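# Slide three sleeves onto separate pins, band down

## Task

Three sleeves will show up. Fit each sleeve over a different pin with its coloured band at the bottom, then press it down until it sits on the table. If a sleeve lands on a pin's edge and slides down from there, the task may count as failed.

## Robot and tools

Robot: two arms, left_arm and right_arm, each ending in a five-fingered hand (the right arm has a right hand, the left arm its mirror image). The task has reference images; show_instructions displays them and moves nothing.

Scene frame: origin at table-top height, midway between the nominal arm bases. +x points out over the table, +z up, and left_arm sits on the +y side. Image left/right does not match arm names. Actual bases: left_arm at (-0.012, +0.339, 0) m, right_arm at (-0.059, -0.422, 0) m. Reported hand positions and orientations (end_effector_position in m, end_effector_quat_wxyz, velocities in m/s and rad/s) are in the scene frame and may be off by a few cm.

Hand point: a point fixed to the palm, 0.15 m out from the wrist flange along the fingers. Its +z runs along the straight fingers, +y out of the palm, +x across the palm away from the thumb on the right hand (toward the thumb on the left hand). Straight fingertips reach 0.06-0.07 m past the point and lie 0.06 m behind it along -y. A bracket on the little-finger side can strike things, and with the fingers level the wrist may hang below the point and hit the table first.

The 28-number row (used by execute_actions and move): all numbers in [-1, 1], both arms in one row every time. Order: left_arm dx, dy, dz, rx, ry, rz; then the left hand's thumb_turn, thumb_bend, index, middle, ring, little, force_limit, speed; then right_arm dx, dy, dz, rx, ry, rz; then the right hand's same eight numbers. The six pose numbers are an offset, not a pose. They count from that arm's current Hand target and run along the Hand target's own axes. 1.0 equals 0.6 m for dx-dz and 180 degrees for rx-rz, and rx, ry, rz form one rotation vector. Six zeros re-request the current Hand target. Sending an offset again moves the arm again. Orientation commands are clipped to 32 degrees from the measured orientation at each step.

Hand numbers: -1 means open (thumb beside the palm or straight, fingers straight) and +1 means closed (thumb in front of the palm or fully bent, fingers curled). force_limit runs from about 0 N at -1 to 10 N at +1 (15 N for the two thumb motors). speed runs from near zero at -1 to full at +0.48 and above. For a soft grip, close at speed -0.94 or lower. To leave a hand unchanged, repeat the last eight numbers you sent for it. Grippable thickness is about 0.035-0.065 m with the thumb in front of the palm.

execute_actions: actions is a list of up to 15 rows. Each row is one 1/30 s step, and a short list holds its last row to fill the 15 steps. Each row counts from the pose at the start of that action, not from the row before it. cameras is a list of names, ["all"], or []. An empty actions list returns images by default.

move: target is one row, or a list of up to 15 rows. Every row counts from the same starting Hand targets. The arms travel straight paths and end together, taking 10 s at most. speed is the top path speed in m/s, from 0.002 to 3.6, default 0.25; one value, or one per target. blend is a corner-rounding distance in m for lists. stop_force, 3-120 N, ends an arm's path when its wrist sensor feels that much push; it cannot be combined with blocking=false. zero (default true) re-zeroes the sensor just before the move. Leave out stop_force when pulling away from a contact. Paths do not avoid obstacles. Keep paths away from an arm's own base.

wait: seconds from 0 to 10; the arms keep their last command. stop brakes a running move. zoom_image needs camera (cam_head_left, cam_head_right, cam_high, cam_low, cam_left_wrist, cam_right_wrist) and region [x0, y0, x1, y1] in pixels, at most 504 by 504, taken from that camera's newest image. Image sizes: head, high and low cameras are 896x504; wrist cameras are 672x504. zero_wrist_force takes arm ("left_arm" or "right_arm"). finished_scene ends the scene and cannot be undone.

Results: Hand target is the last commanded pose after clipping, and the hand often rests slightly short of it. hand_measured, hand_stopped_by (moving, target, force, stalled, fault) and hand_load_n (fingertip load in N, positive when pushing the finger open) follow the motor order. A lost grip shows as the load dropping to about 0. Wrist force and torque are in the hand's own axes. A move adds a line such as done, off_target, held, moving or fault, and limits such as paced or held.

Avoid: contact torque over the joint limits (133 N m for the big joints, 24.9 N m for the wrists) or about 150 N of outside force, which locks the arm for 10 s. Overheated motors (85 °C) also lock it. Arms are stiff, so even a small overshoot into a firm contact can fault; approach slowly. Do not let the arms press or collide with each other. Do not drop sleeves, release them while moving, slam them, or let anything leave the table. Use gentle finger forces.

Each tool is called after ">>>" by a JSON object that holds its "name" and its "arguments".

Reference images:

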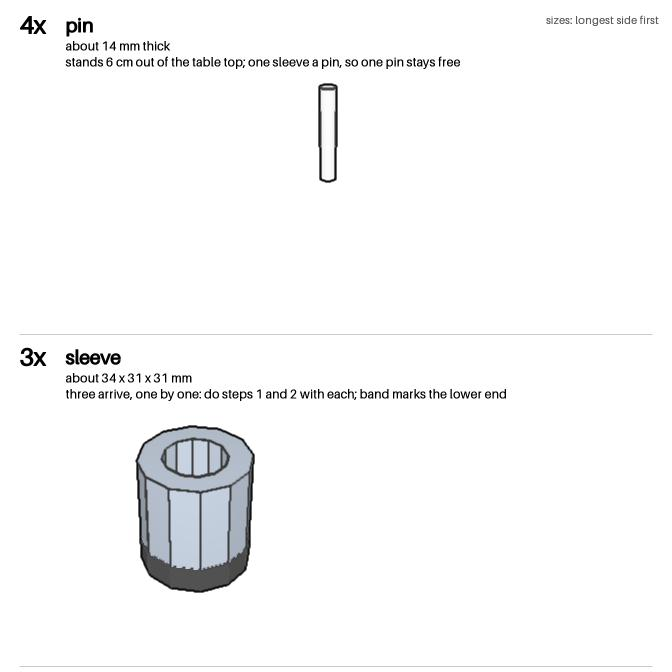

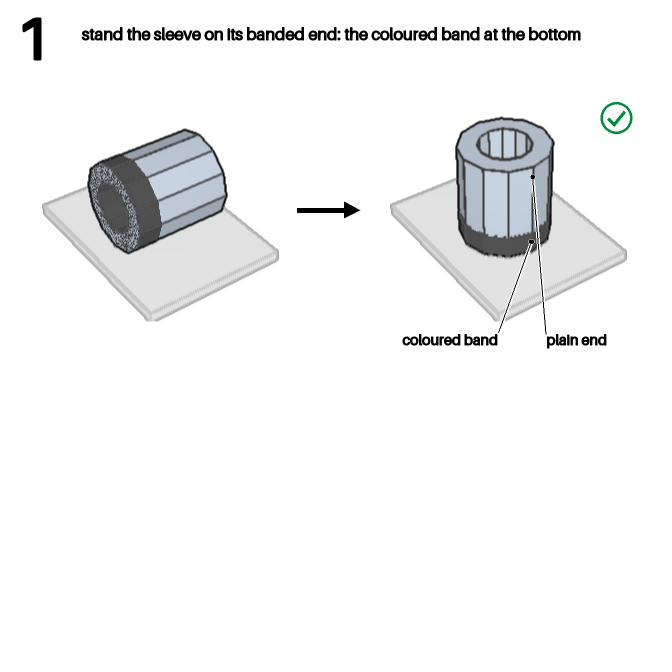

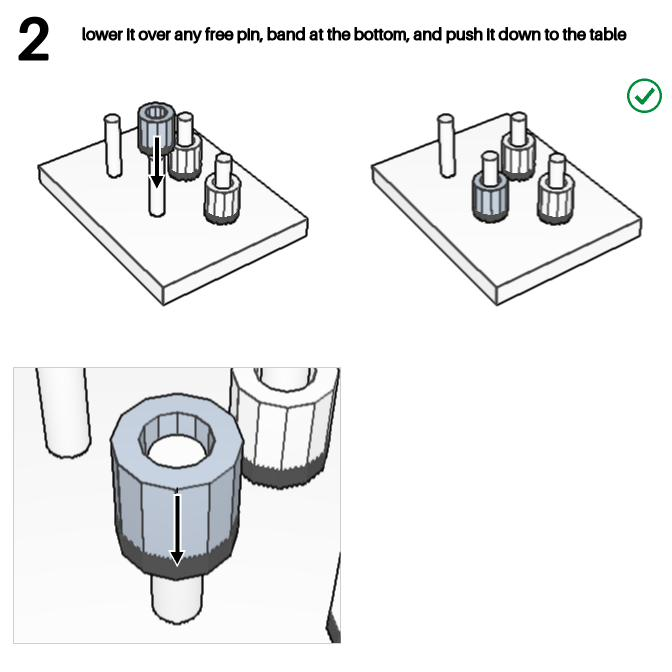

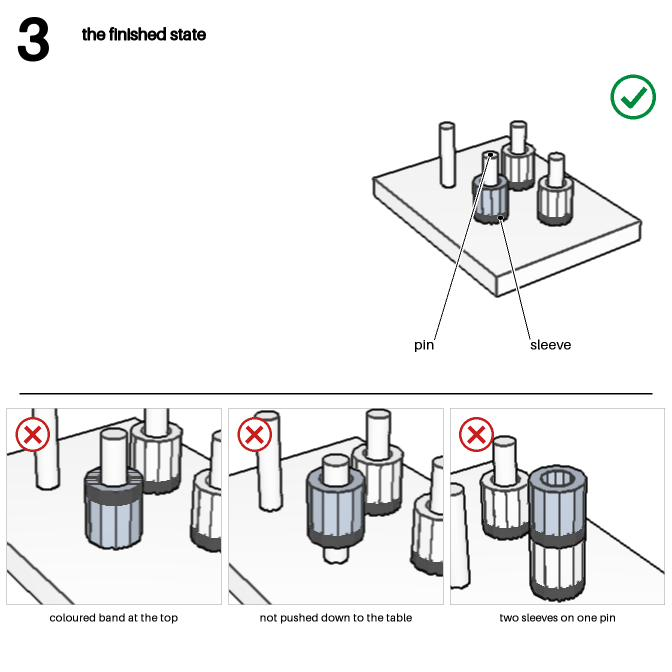

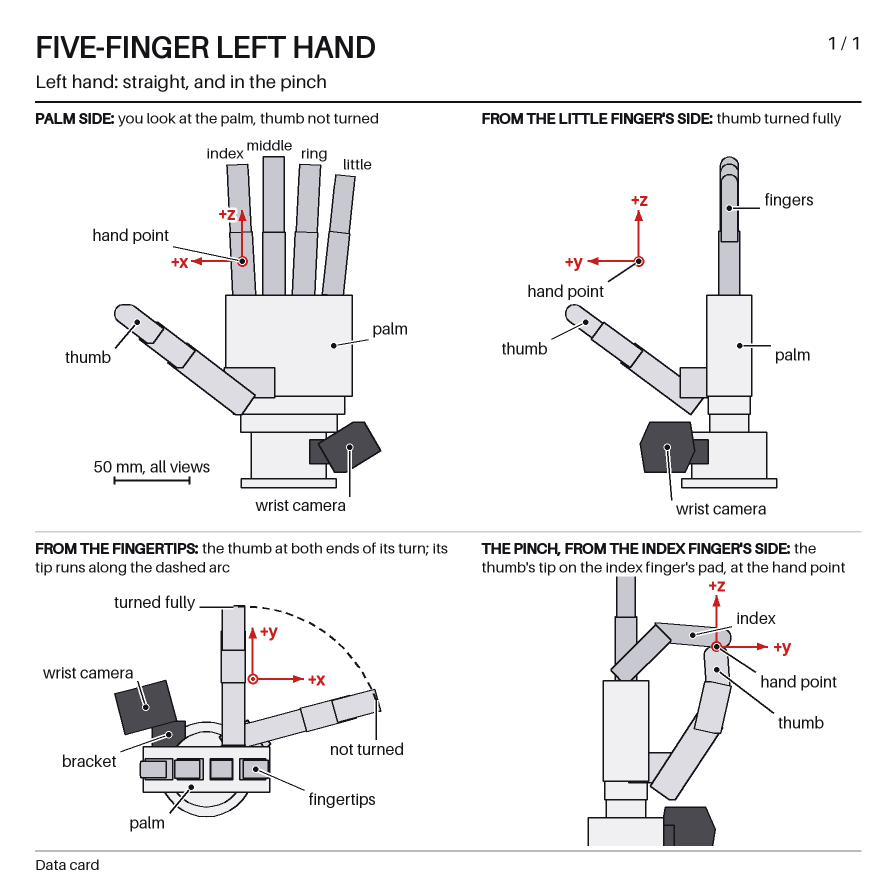

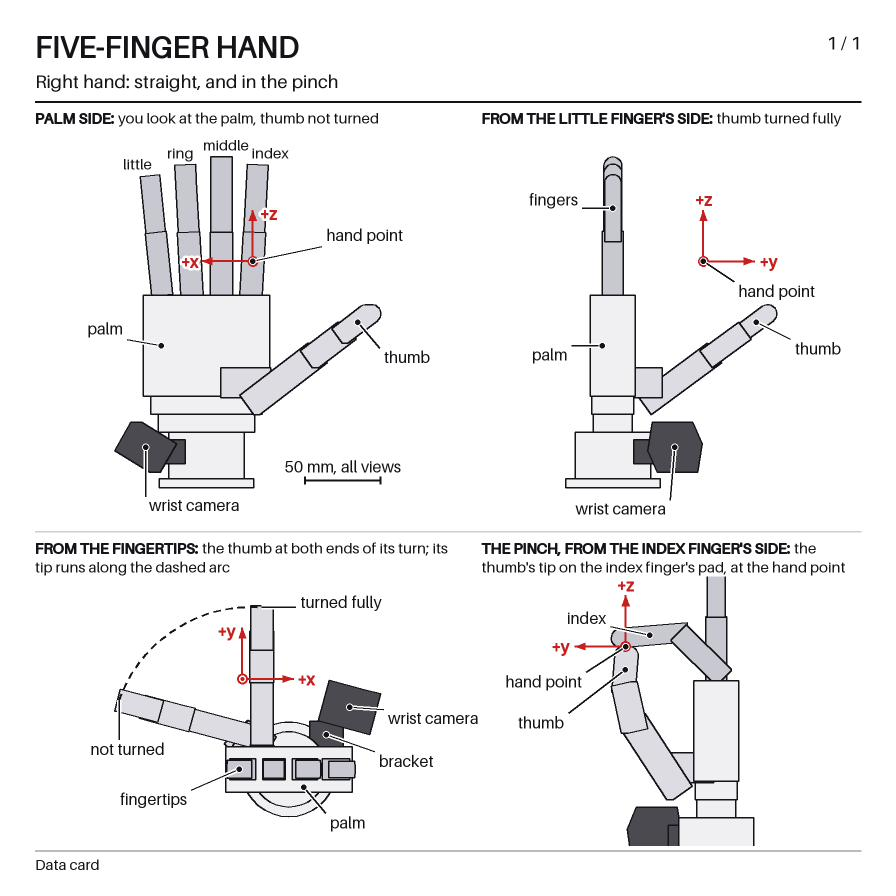

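## Session

>>> {"name": "execute_actions", "arguments": {"actions": []}}

Scene clock: 0.00 s.
left_arm: end_effector_position=(+0.3795, +0.2717, +0.3260) hand_measured=(-1.000, -1.000, -1.000, -1.000, -1.000, -1.000) hand_load_n=(+0.0, +0.0, +0.0, +0.0, +0.0, +0.0) hand_stopped_by=(target, target, target, target, target, target) hand_force_limit=0.00 hand_speed=-0.80 end_effector_quat_wxyz=(-0.049, +0.798, -0.597, -0.072) | right_arm: end_effector_position=(+0.5651, -0.2131, +0.3767) hand_measured=(-1.000, -1.000, -1.000, -1.000, -1.000, -1.000) hand_load_n=(+0.0, +0.0, +0.0, +0.0, +0.0, +0.0) hand_stopped_by=(target, target, target, target, target, target) hand_force_limit=0.00 hand_speed=-0.80 end_effector_quat_wxyz=(+0.209, -0.063, +0.976, +0.018)
Joint positions: left_arm=[3.328 -1.923 -1.185 1.508 -1.743 3.011] | right_arm=[-0.012 -1.041 0.776 1.418 1.507 -1.692]
Joint velocities: within noise
Joint torques (N m): no reading
Motor temperatures (°C): left_arm=[29 37 44 36 41 33] | right_arm=[33 26 33 38 42 37]
Wrist force (N): no reading
Wrist torque (N m): no reading
Wrist force, peak (N): no reading
Hand target: left_arm +0.3795, +0.2717, +0.3260; -0.049, +0.798, -0.597, -0.072 | right_arm +0.5651, -0.2131, +0.3767; +0.209, -0.063, +0.976, +0.018

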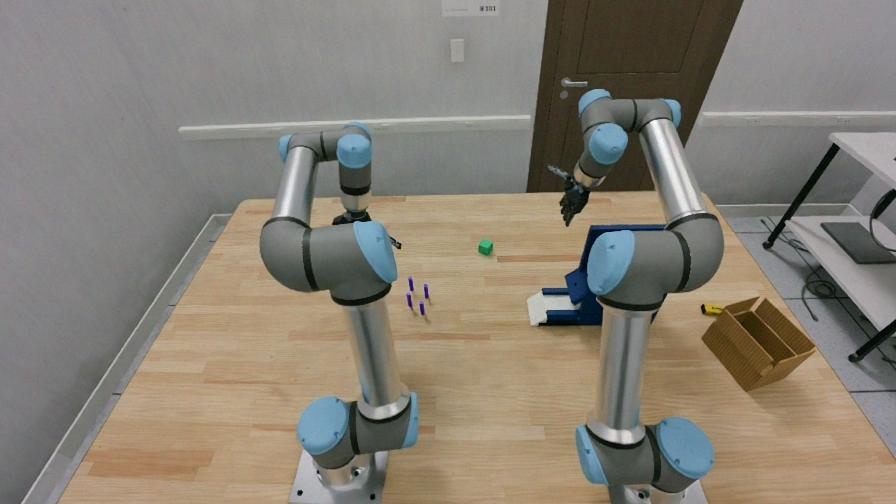

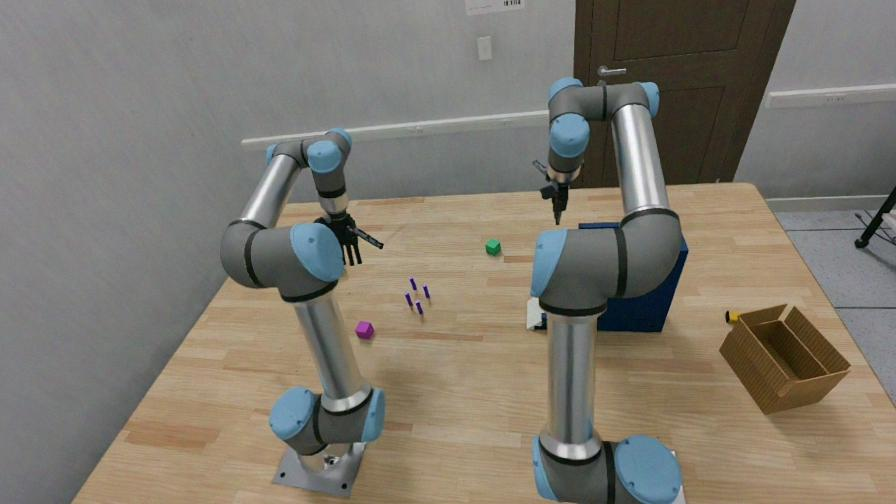

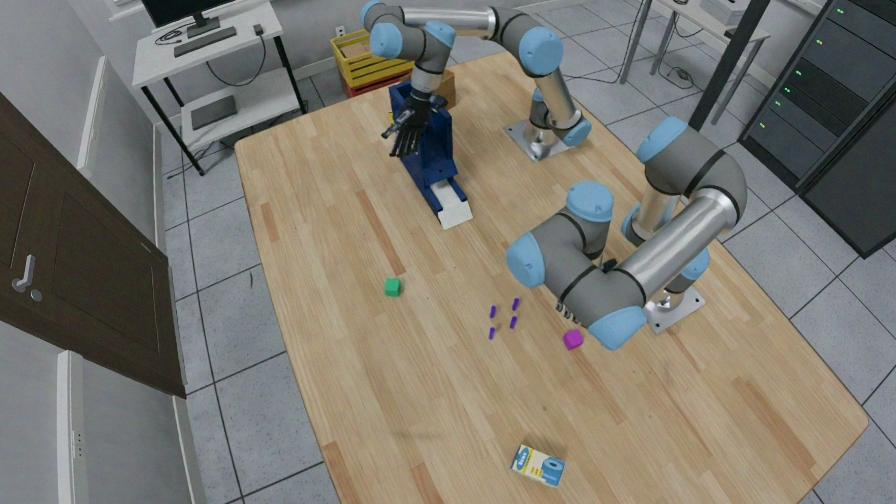

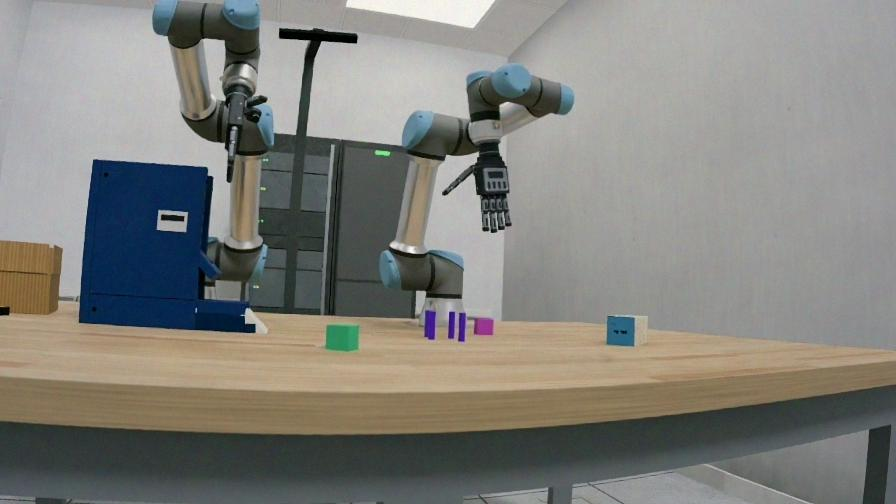

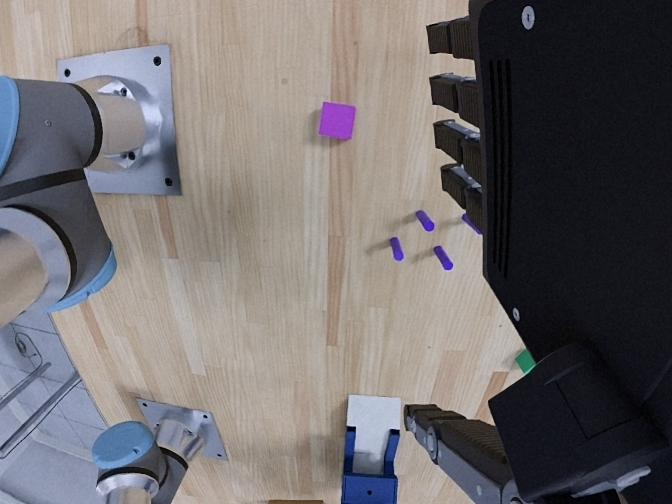

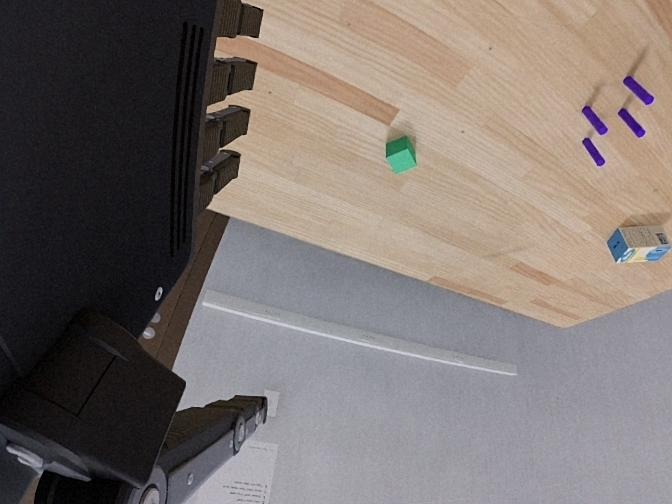

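>>> {"name": "zoom_image", "arguments": {"camera": "cam_head_left", "region": [380, 220, 580, 340]}}

>>> {"name": "zoom_image", "arguments": {"camera": "cam_high", "region": [360, 180, 640, 370]}}

>>> {"name": "zoom_image", "arguments": {"camera": "cam_left_wrist", "region": [320, 180, 520, 330]}}

>>> {"name": "zoom_image", "arguments": {"camera": "cam_low", "region": [60, 140, 520, 370]}}

Scaled by 2.520 from the camera's 896x504 image, which has a finer 1280x720 frame.

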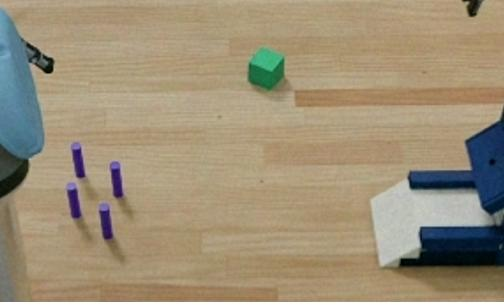

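Scaled by 1.800 from the camera's 896x504 image, which has a finer 1280x720 frame.

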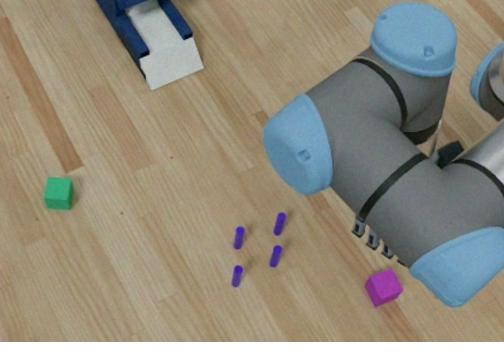

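Scaled by 2.520 from the camera's 672x504 image, which has a finer 960x720 frame.

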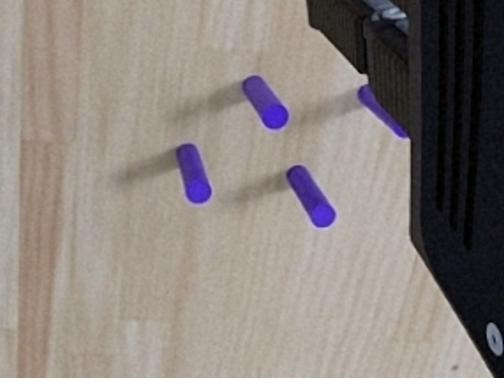

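Scaled by 1.096 from the camera's 896x504 image, which has a finer 1280x720 frame.

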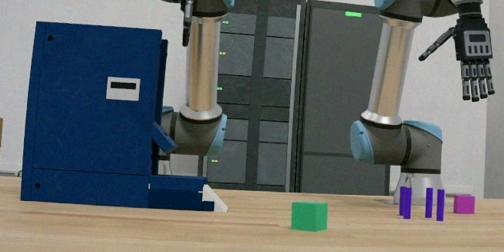

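>>> {"name": "wait", "arguments": {"seconds": 1, "cameras": ["all"]}}

Scene clock: 42.40 s.
left_arm: end_effector_position=(+0.3795, +0.2717, +0.3260) hand_measured=(-1.000, -1.000, -1.000, -1.000, -1.000, -1.000) hand_load_n=(+0.0, +0.0, +0.0, +0.0, +0.0, +0.0) hand_stopped_by=(target, target, target, target, target, target) hand_force_limit=0.00 hand_speed=-0.80 end_effector_quat_wxyz=(-0.049, +0.798, -0.597, -0.072) | right_arm: end_effector_position=(+0.5651, -0.2131, +0.3767) hand_measured=(-1.000, -1.000, -1.000, -1.000, -1.000, -1.000) hand_load_n=(+0.0, -0.5, +0.0, +0.0, +0.0, +0.0) hand_stopped_by=(target, target, target, target, target, target) hand_force_limit=0.00 hand_speed=-0.80 end_effector_quat_wxyz=(+0.209, -0.063, +0.976, +0.018)
Joint positions: left_arm=[3.328 -1.923 -1.185 1.508 -1.743 3.011] | right_arm=[-0.012 -1.041 0.776 1.418 1.507 -1.692]
Joint torques (N m): left_arm=[-0.71 36.66 18.32 -3.42 -0.38 0.26] | right_arm=[-0.56 -45.05 -21.27 1.95 -0.67 0.25]
Wrist force (N): left_arm=[-0.3 -0.1 0.1] | right_arm=[-0.1 0.0 -0.2]
Wrist torque (N m): left_arm=[-0.03 0.04 -0.01] | right_arm=[0.01 0.02 -0.01]
Wrist force, peak (N): left_arm=[0.1 0.0 0.6] | right_arm=[-0.2 -0.6 -0.2]
Hand target: left_arm +0.3795, +0.2717, +0.3260; -0.049, +0.798, -0.597, -0.072 | right_arm +0.5651, -0.2131, +0.3767; +0.209, -0.063, +0.976, +0.018
wait: 1.00 s; at rest from the start

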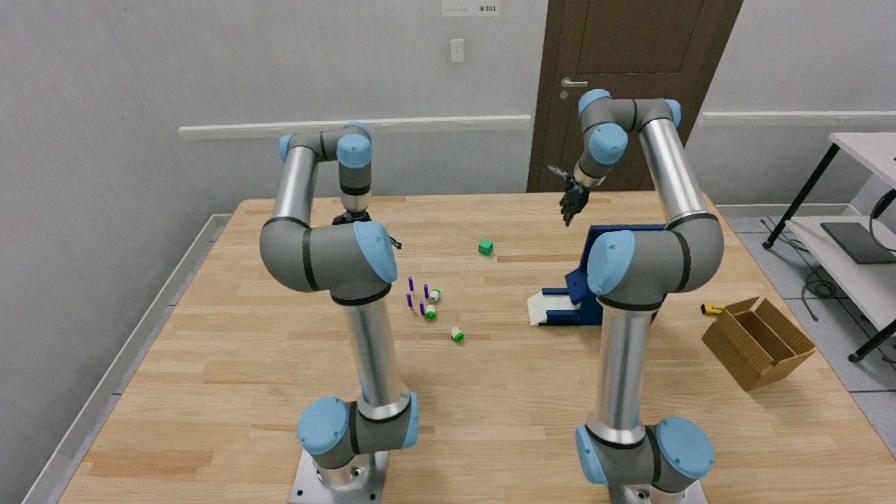

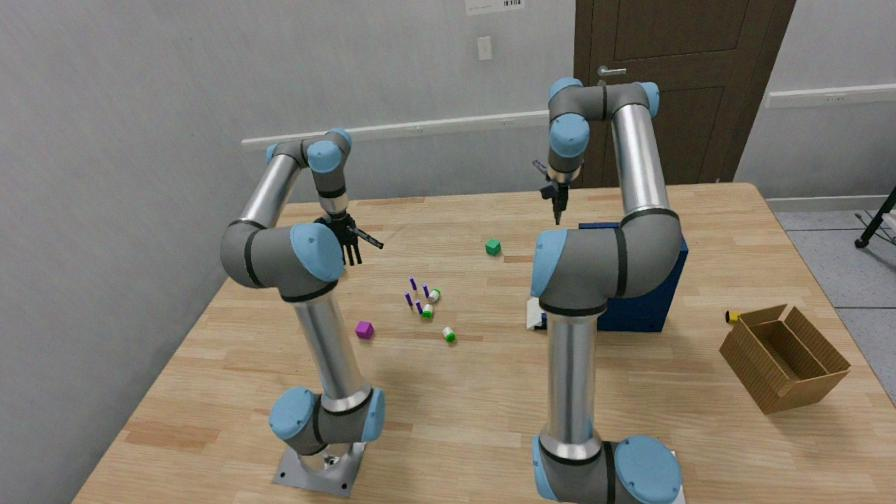

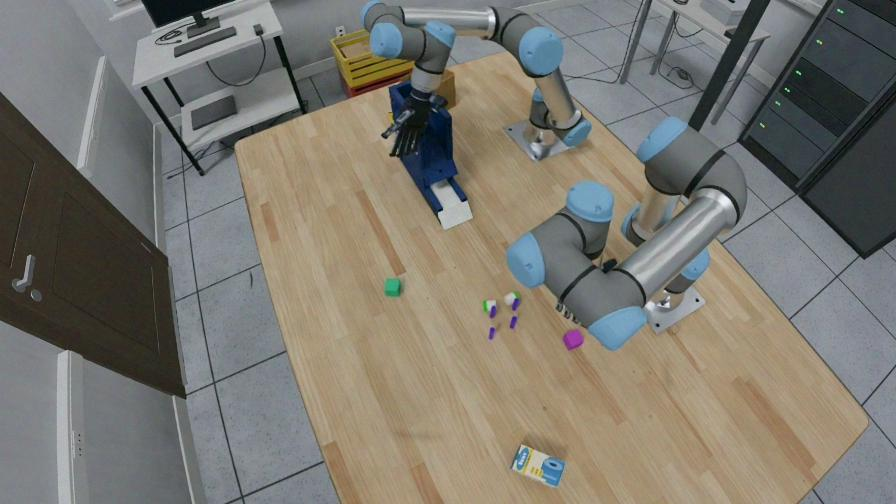

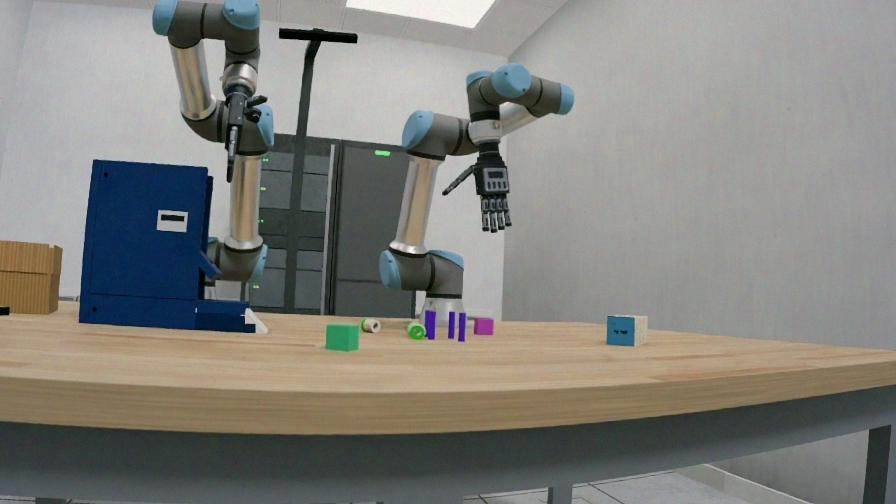

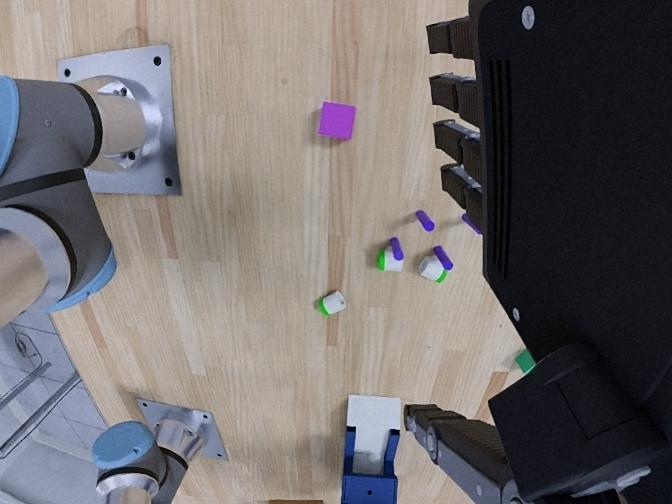

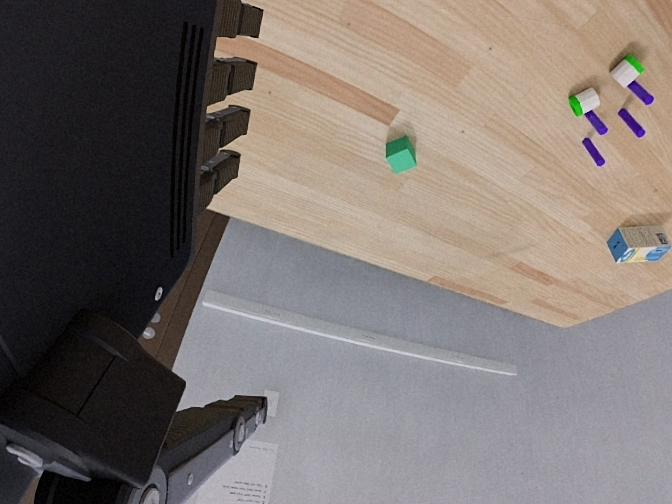

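>>> {"name": "zoom_image", "arguments": {"camera": "cam_head_left", "region": [390, 265, 490, 350]}}

>>> {"name": "zoom_image", "arguments": {"camera": "cam_head_right", "region": [390, 265, 490, 350]}}

>>> {"name": "zoom_image", "arguments": {"camera": "cam_high", "region": [440, 270, 560, 360]}}

>>> {"name": "zoom_image", "arguments": {"camera": "cam_low", "region": [320, 290, 520, 370]}}

>>> {"name": "zoom_image", "arguments": {"camera": "cam_left_wrist", "region": [300, 190, 500, 330]}}

>>> {"name": "zoom_image", "arguments": {"camera": "cam_right_wrist", "region": [552, 40, 672, 180]}}

Scaled by 5.040 from the camera's 896x504 image, which has a finer 1280x720 frame.

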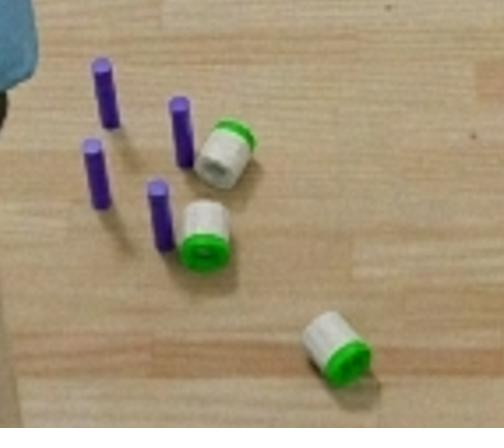

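Scaled by 5.040 from the camera's 896x504 image, which has a finer 1280x720 frame.

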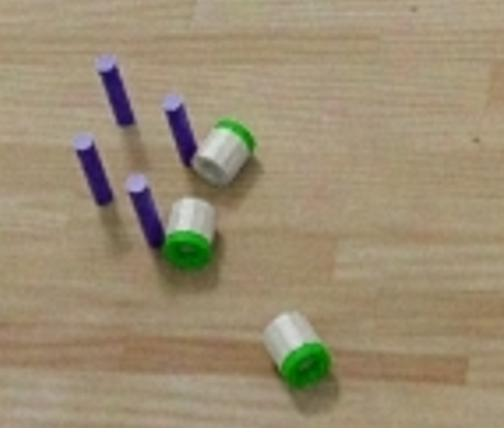

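Scaled by 4.200 from the camera's 896x504 image, which has a finer 1280x720 frame.

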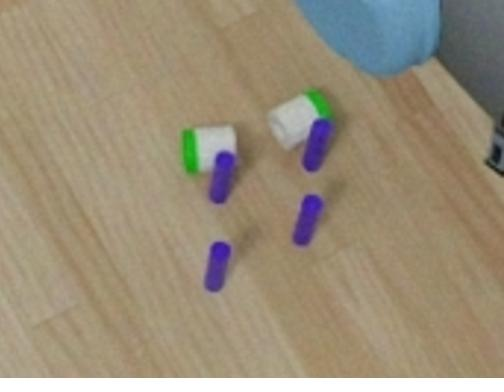

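Scaled by 2.520 from the camera's 896x504 image, which has a finer 1280x720 frame.

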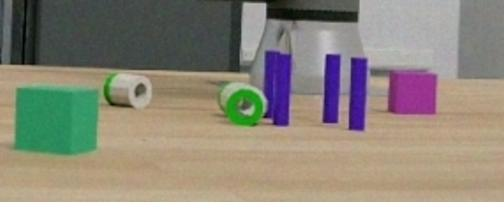

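Scaled by 2.520 from the camera's 672x504 image, which has a finer 960x720 frame.

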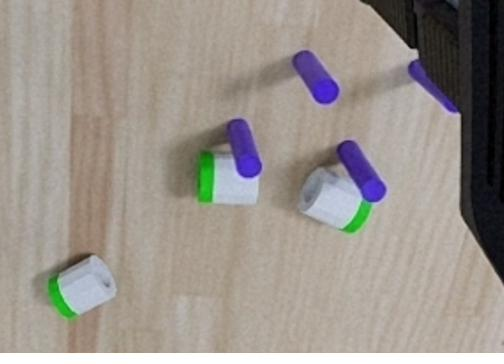

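Scaled by 3.600 from the camera's 672x504 image, which has a finer 960x720 frame.

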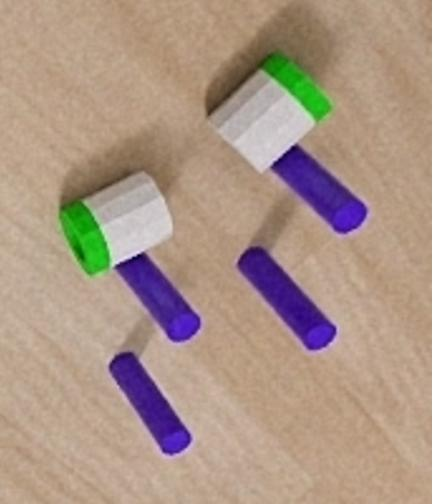

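>>> {"name": "move", "arguments": {"target": [0.4862, 0.1743, 0.2142, 0.1894, 0.3406, 0.3095, 1, -1, -0.5, -0.5, 1, 1, -0.4, 0.0, 0, 0, 0, 0, 0, 0, -1, -1, -1, -1, -1, -1, 0.0, -0.8], "speed": 0.4, "cameras": ["all"]}}

Scene clock: 198.80 s.
left_arm: end_effector_position=(+0.3529, -0.0124, +0.1496) hand_measured=(+1.000, -1.000, -0.500, -0.500, +1.000, +1.000) hand_load_n=(+0.0, +0.0, +0.0, +0.0, +0.0, +0.0) hand_stopped_by=(target, target, target, target, target, target) hand_force_limit=-0.40 hand_speed=0.00 end_effector_quat_wxyz=(-0.070, -0.326, +0.816, -0.472) | right_arm: end_effector_position=(+0.5651, -0.2131, +0.3767) hand_measured=(-1.000, -1.000, -1.000, -1.000, -1.000, -1.000) hand_load_n=(+0.0, +0.0, +0.0, +0.0, +0.0, +0.0) hand_stopped_by=(target, target, target, target, target, target) hand_force_limit=0.00 hand_speed=-0.80 end_effector_quat_wxyz=(+0.209, -0.063, +0.976, +0.018)
Joint positions: left_arm=[3.116 -1.912 -1.785 2.536 -0.636 3.689] | right_arm=[-0.012 -1.041 0.776 1.418 1.507 -1.692]
Joint torques (N m): left_arm=[5.26 35.46 27.19 -1.88 2.47 -0.54] | right_arm=[-0.14 -51.8 -25.39 3.32 -2.53 0.77]
Wrist force (N): left_arm=[2.4 -2.1 2.1] | right_arm=[-0.3 -0.1 -0.3]
Wrist torque (N m): left_arm=[-0.19 -0.05 0.33] | right_arm=[0.01 0.06 -0.03]
Wrist force, peak (N): left_arm=[2.5 -1.9 3.1] | right_arm=[-0.5 -0.1 -0.5]
Hand target: left_arm +0.3529, -0.0124, +0.1497; -0.070, -0.326, +0.816, -0.472 | right_arm +0.5651, -0.2131, +0.3767; +0.209, -0.063, +0.976, +0.018
Off the commanded pose: left_arm 0.000 m, 0 deg | right_arm 0.000 m, 0 deg.
move: done

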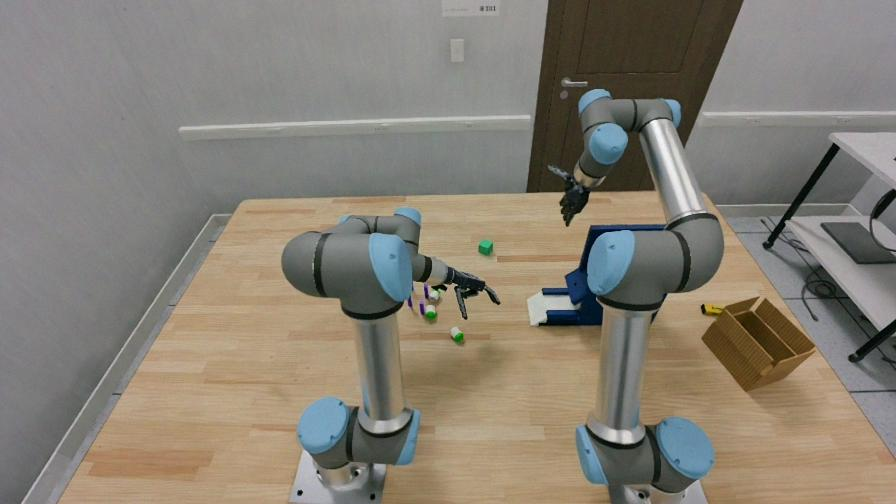

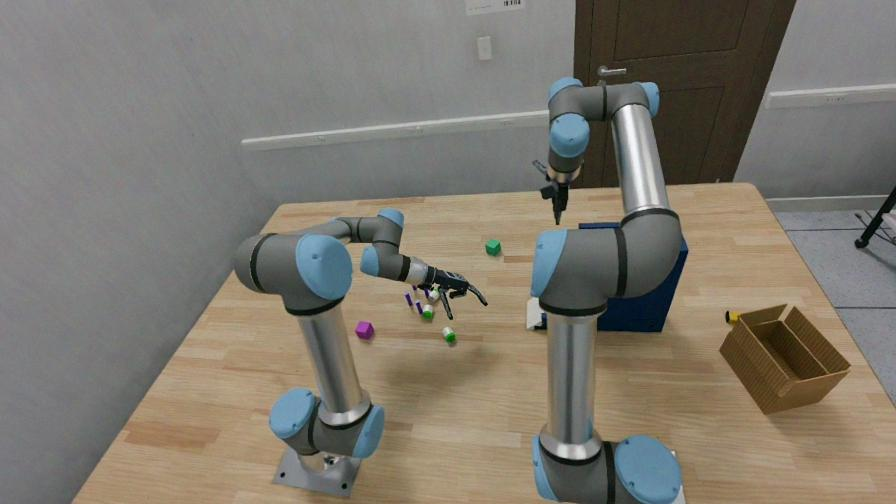

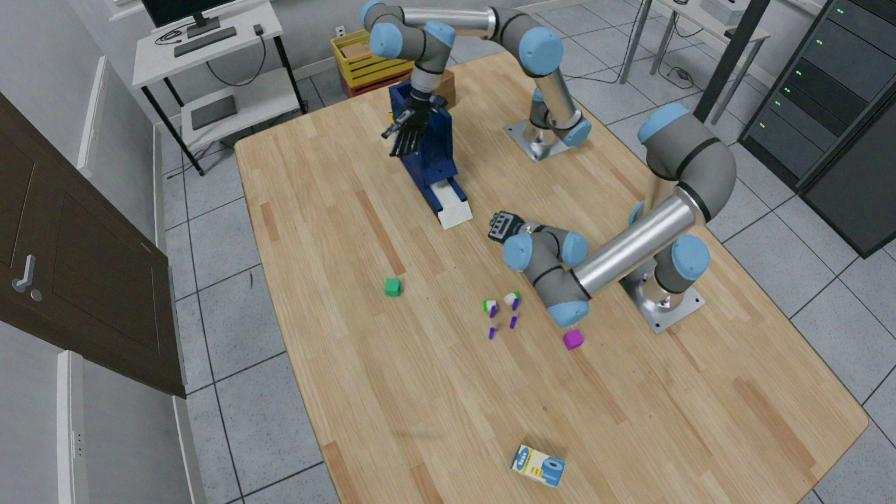

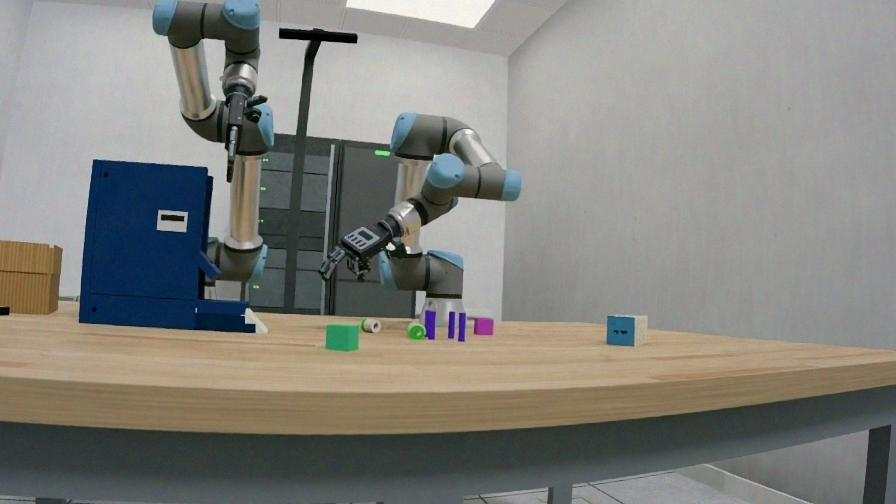

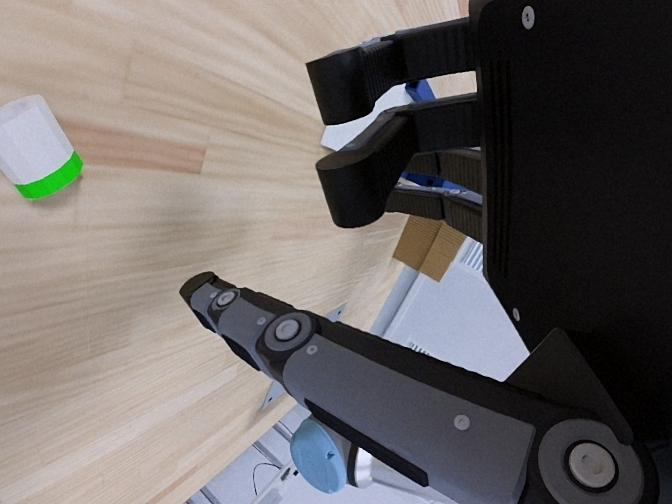

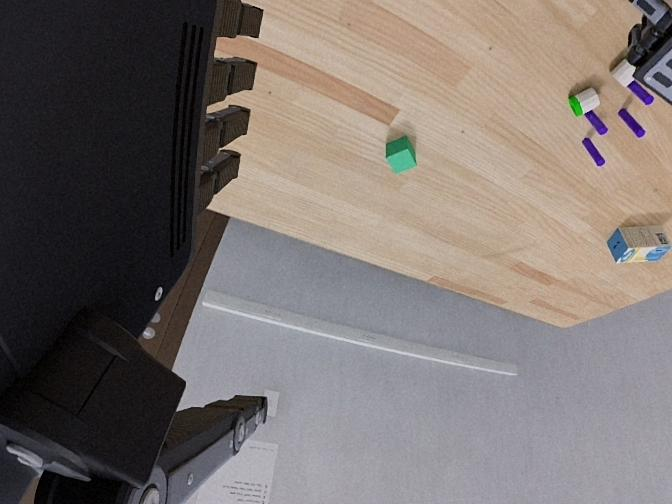

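>>> {"name": "zoom_image", "arguments": {"camera": "cam_head_left", "region": [400, 240, 520, 350]}}

>>> {"name": "zoom_image", "arguments": {"camera": "cam_head_right", "region": [390, 240, 510, 350]}}

>>> {"name": "zoom_image", "arguments": {"camera": "cam_left_wrist", "region": [0, 0, 504, 504]}}

Scaled by 4.200 from the camera's 896x504 image, which has a finer 1280x720 frame.

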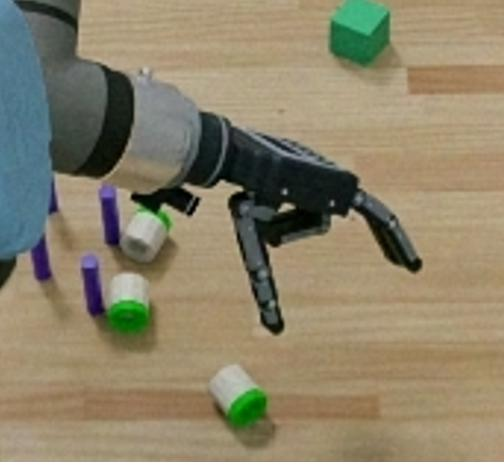

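Scaled by 4.200 from the camera's 896x504 image, which has a finer 1280x720 frame.

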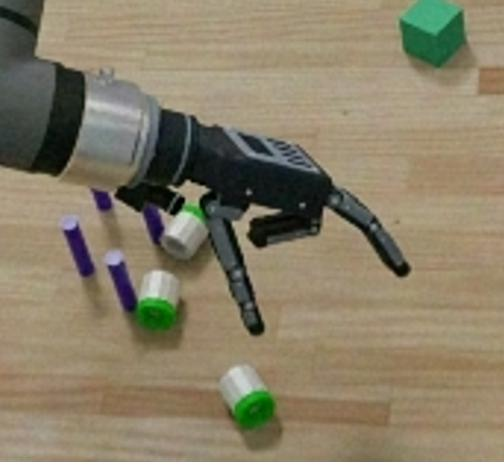

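Scaled by 1.000.

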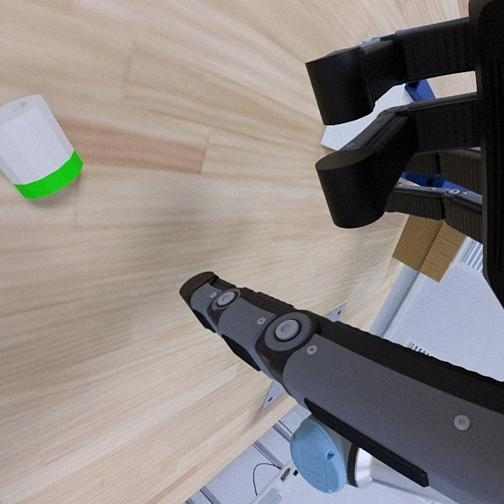

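>>> {"name": "move", "arguments": {"target": [0, 0, 0, 0, 0, 0, 1, -1, -0.5, -0.5, -1, -1, -0.4, 0.0, 0, 0, 0, 0, 0, 0, -1, -1, -1, -1, -1, -1, 0.0, -0.8], "cameras": ["cam_left_wrist"]}}

Scene clock: 227.57 s.
left_arm: end_effector_position=(+0.3529, -0.0124, +0.1497) hand_measured=(+1.000, -1.000, -0.500, -0.500, -1.000, -1.000) hand_load_n=(+0.0, +0.0, +0.0, +0.0, +0.0, +0.0) hand_stopped_by=(target, target, target, target, target, target) hand_force_limit=-0.40 hand_speed=0.00 end_effector_quat_wxyz=(-0.070, -0.326, +0.816, -0.472) | right_arm: end_effector_position=(+0.5651, -0.2131, +0.3767) hand_measured=(-1.000, -1.000, -1.000, -1.000, -1.000, -1.000) hand_load_n=(+0.0, +0.0, +0.0, +0.0, +0.0, +0.0) hand_stopped_by=(target, target, target, target, target, target) hand_force_limit=0.00 hand_speed=-0.80 end_effector_quat_wxyz=(+0.209, -0.063, +0.976, +0.018)
Joint positions: left_arm=[3.116 -1.912 -1.785 2.536 -0.635 3.69] | right_arm=[-0.012 -1.041 0.776 1.418 1.507 -1.692]
Joint torques (N m): left_arm=[8.4 42.84 26.27 0.26 2.09 1.72] | right_arm=[-0.2 -51.74 -24.75 3.3 -2.49 0.91]
Wrist force (N): left_arm=[2.5 -1.9 2.3] | right_arm=[-0.2 0.1 -0.1]
Wrist torque (N m): left_arm=[-0.20 -0.06 0.33] | right_arm=[0.03 0.04 -0.02]
Wrist force, peak (N): left_arm=[2.6 -2.1 2.3] | right_arm=[-0.4 -0.4 -0.4]
Hand target: left_arm +0.3529, -0.0124, +0.1497; -0.070, -0.326, +0.816, -0.472 | right_arm +0.5651, -0.2131, +0.3767; +0.209, -0.063, +0.976, +0.018
Off the commanded pose: left_arm 0.000 m, 0 deg | right_arm 0.000 m, 0 deg.
move: done
Images, in order (width x height): cam_left_wrist 672x504.

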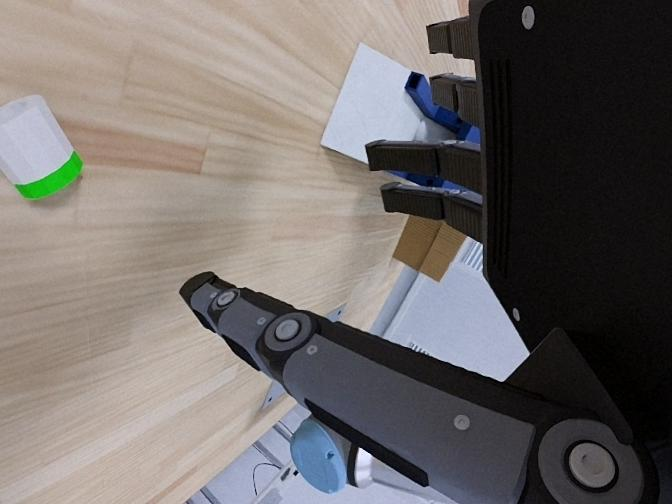

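>>> {"name": "move", "arguments": {"target": [-0.0235, 0.119, 0.0072, 0, 0, 0, 1, -1, -0.5, -0.5, -1, -1, -0.4, 0.0, 0, 0, 0, 0, 0, 0, -1, -1, -1, -1, -1, -1, 0.0, -0.8], "cameras": ["cam_left_wrist", "cam_head_left", "cam_head_right"]}}

Scene clock: 259.37 s.
left_arm: end_effector_position=(+0.3220, +0.0150, +0.0896) hand_measured=(+1.000, -1.000, -0.500, -0.500, -1.000, -1.000) hand_load_n=(+0.0, +0.0, +0.0, +0.0, +0.0, +0.0) hand_stopped_by=(target, target, target, target, target, target) hand_force_limit=-0.40 hand_speed=0.00 end_effector_quat_wxyz=(-0.070, -0.326, +0.816, -0.472) | right_arm: end_effector_position=(+0.5651, -0.2131, +0.3767) hand_measured=(-1.000, -1.000, -1.000, -1.000, -1.000, -1.000) hand_load_n=(+0.0, +0.0, +0.0, +0.0, +0.0, +0.0) hand_stopped_by=(target, target, target, target, target, target) hand_force_limit=0.00 hand_speed=-0.80 end_effector_quat_wxyz=(+0.209, -0.063, +0.976, +0.018)
Joint positions: left_arm=[3.19 -1.943 -1.962 2.648 -0.609 3.808] | right_arm=[-0.012 -1.041 0.776 1.418 1.507 -1.692]
Joint torques (N m): left_arm=[-3.33 40.16 9.38 -3.28 -0.48 -0.58] | right_arm=[-0.52 -51.3 -24.64 3.3 -2.48 0.99]
Wrist force (N): left_arm=[2.5 -2.2 2.0] | right_arm=[-0.1 0.0 -0.3]
Wrist torque (N m): left_arm=[-0.21 -0.06 0.33] | right_arm=[0.02 0.03 -0.01]
Wrist force, peak (N): left_arm=[2.6 -3.7 2.1] | right_arm=[-0.3 0.0 -0.7]
Hand target: left_arm +0.3220, +0.0150, +0.0896; -0.070, -0.326, +0.816, -0.472 | right_arm +0.5651, -0.2131, +0.3767; +0.209, -0.063, +0.976, +0.018
Off the commanded pose: left_arm 0.000 m, 0 deg | right_arm 0.000 m, 0 deg.
move: done
Images, in order (width x height): cam_head_left 896x504, cam_head_right 896x504, cam_left_wrist 672x504.

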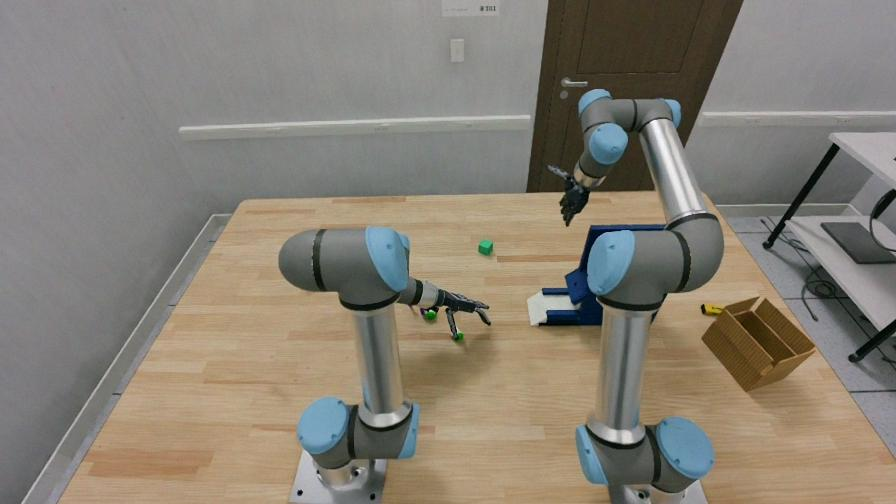

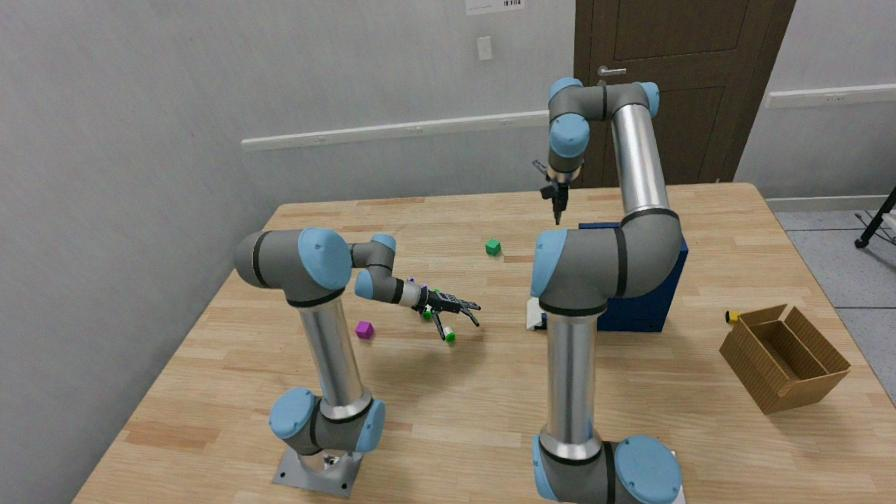

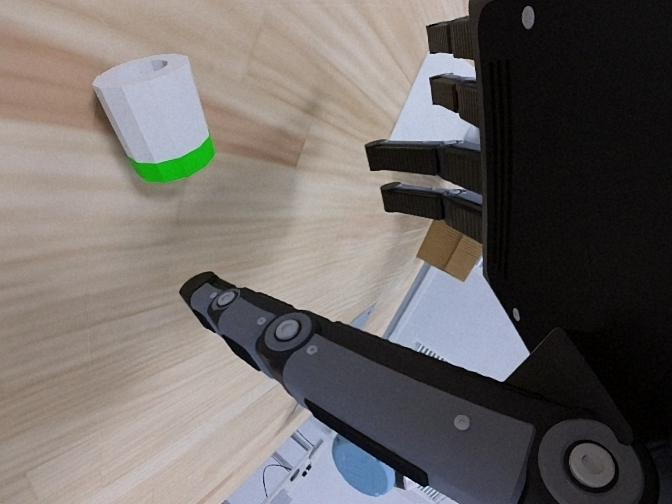

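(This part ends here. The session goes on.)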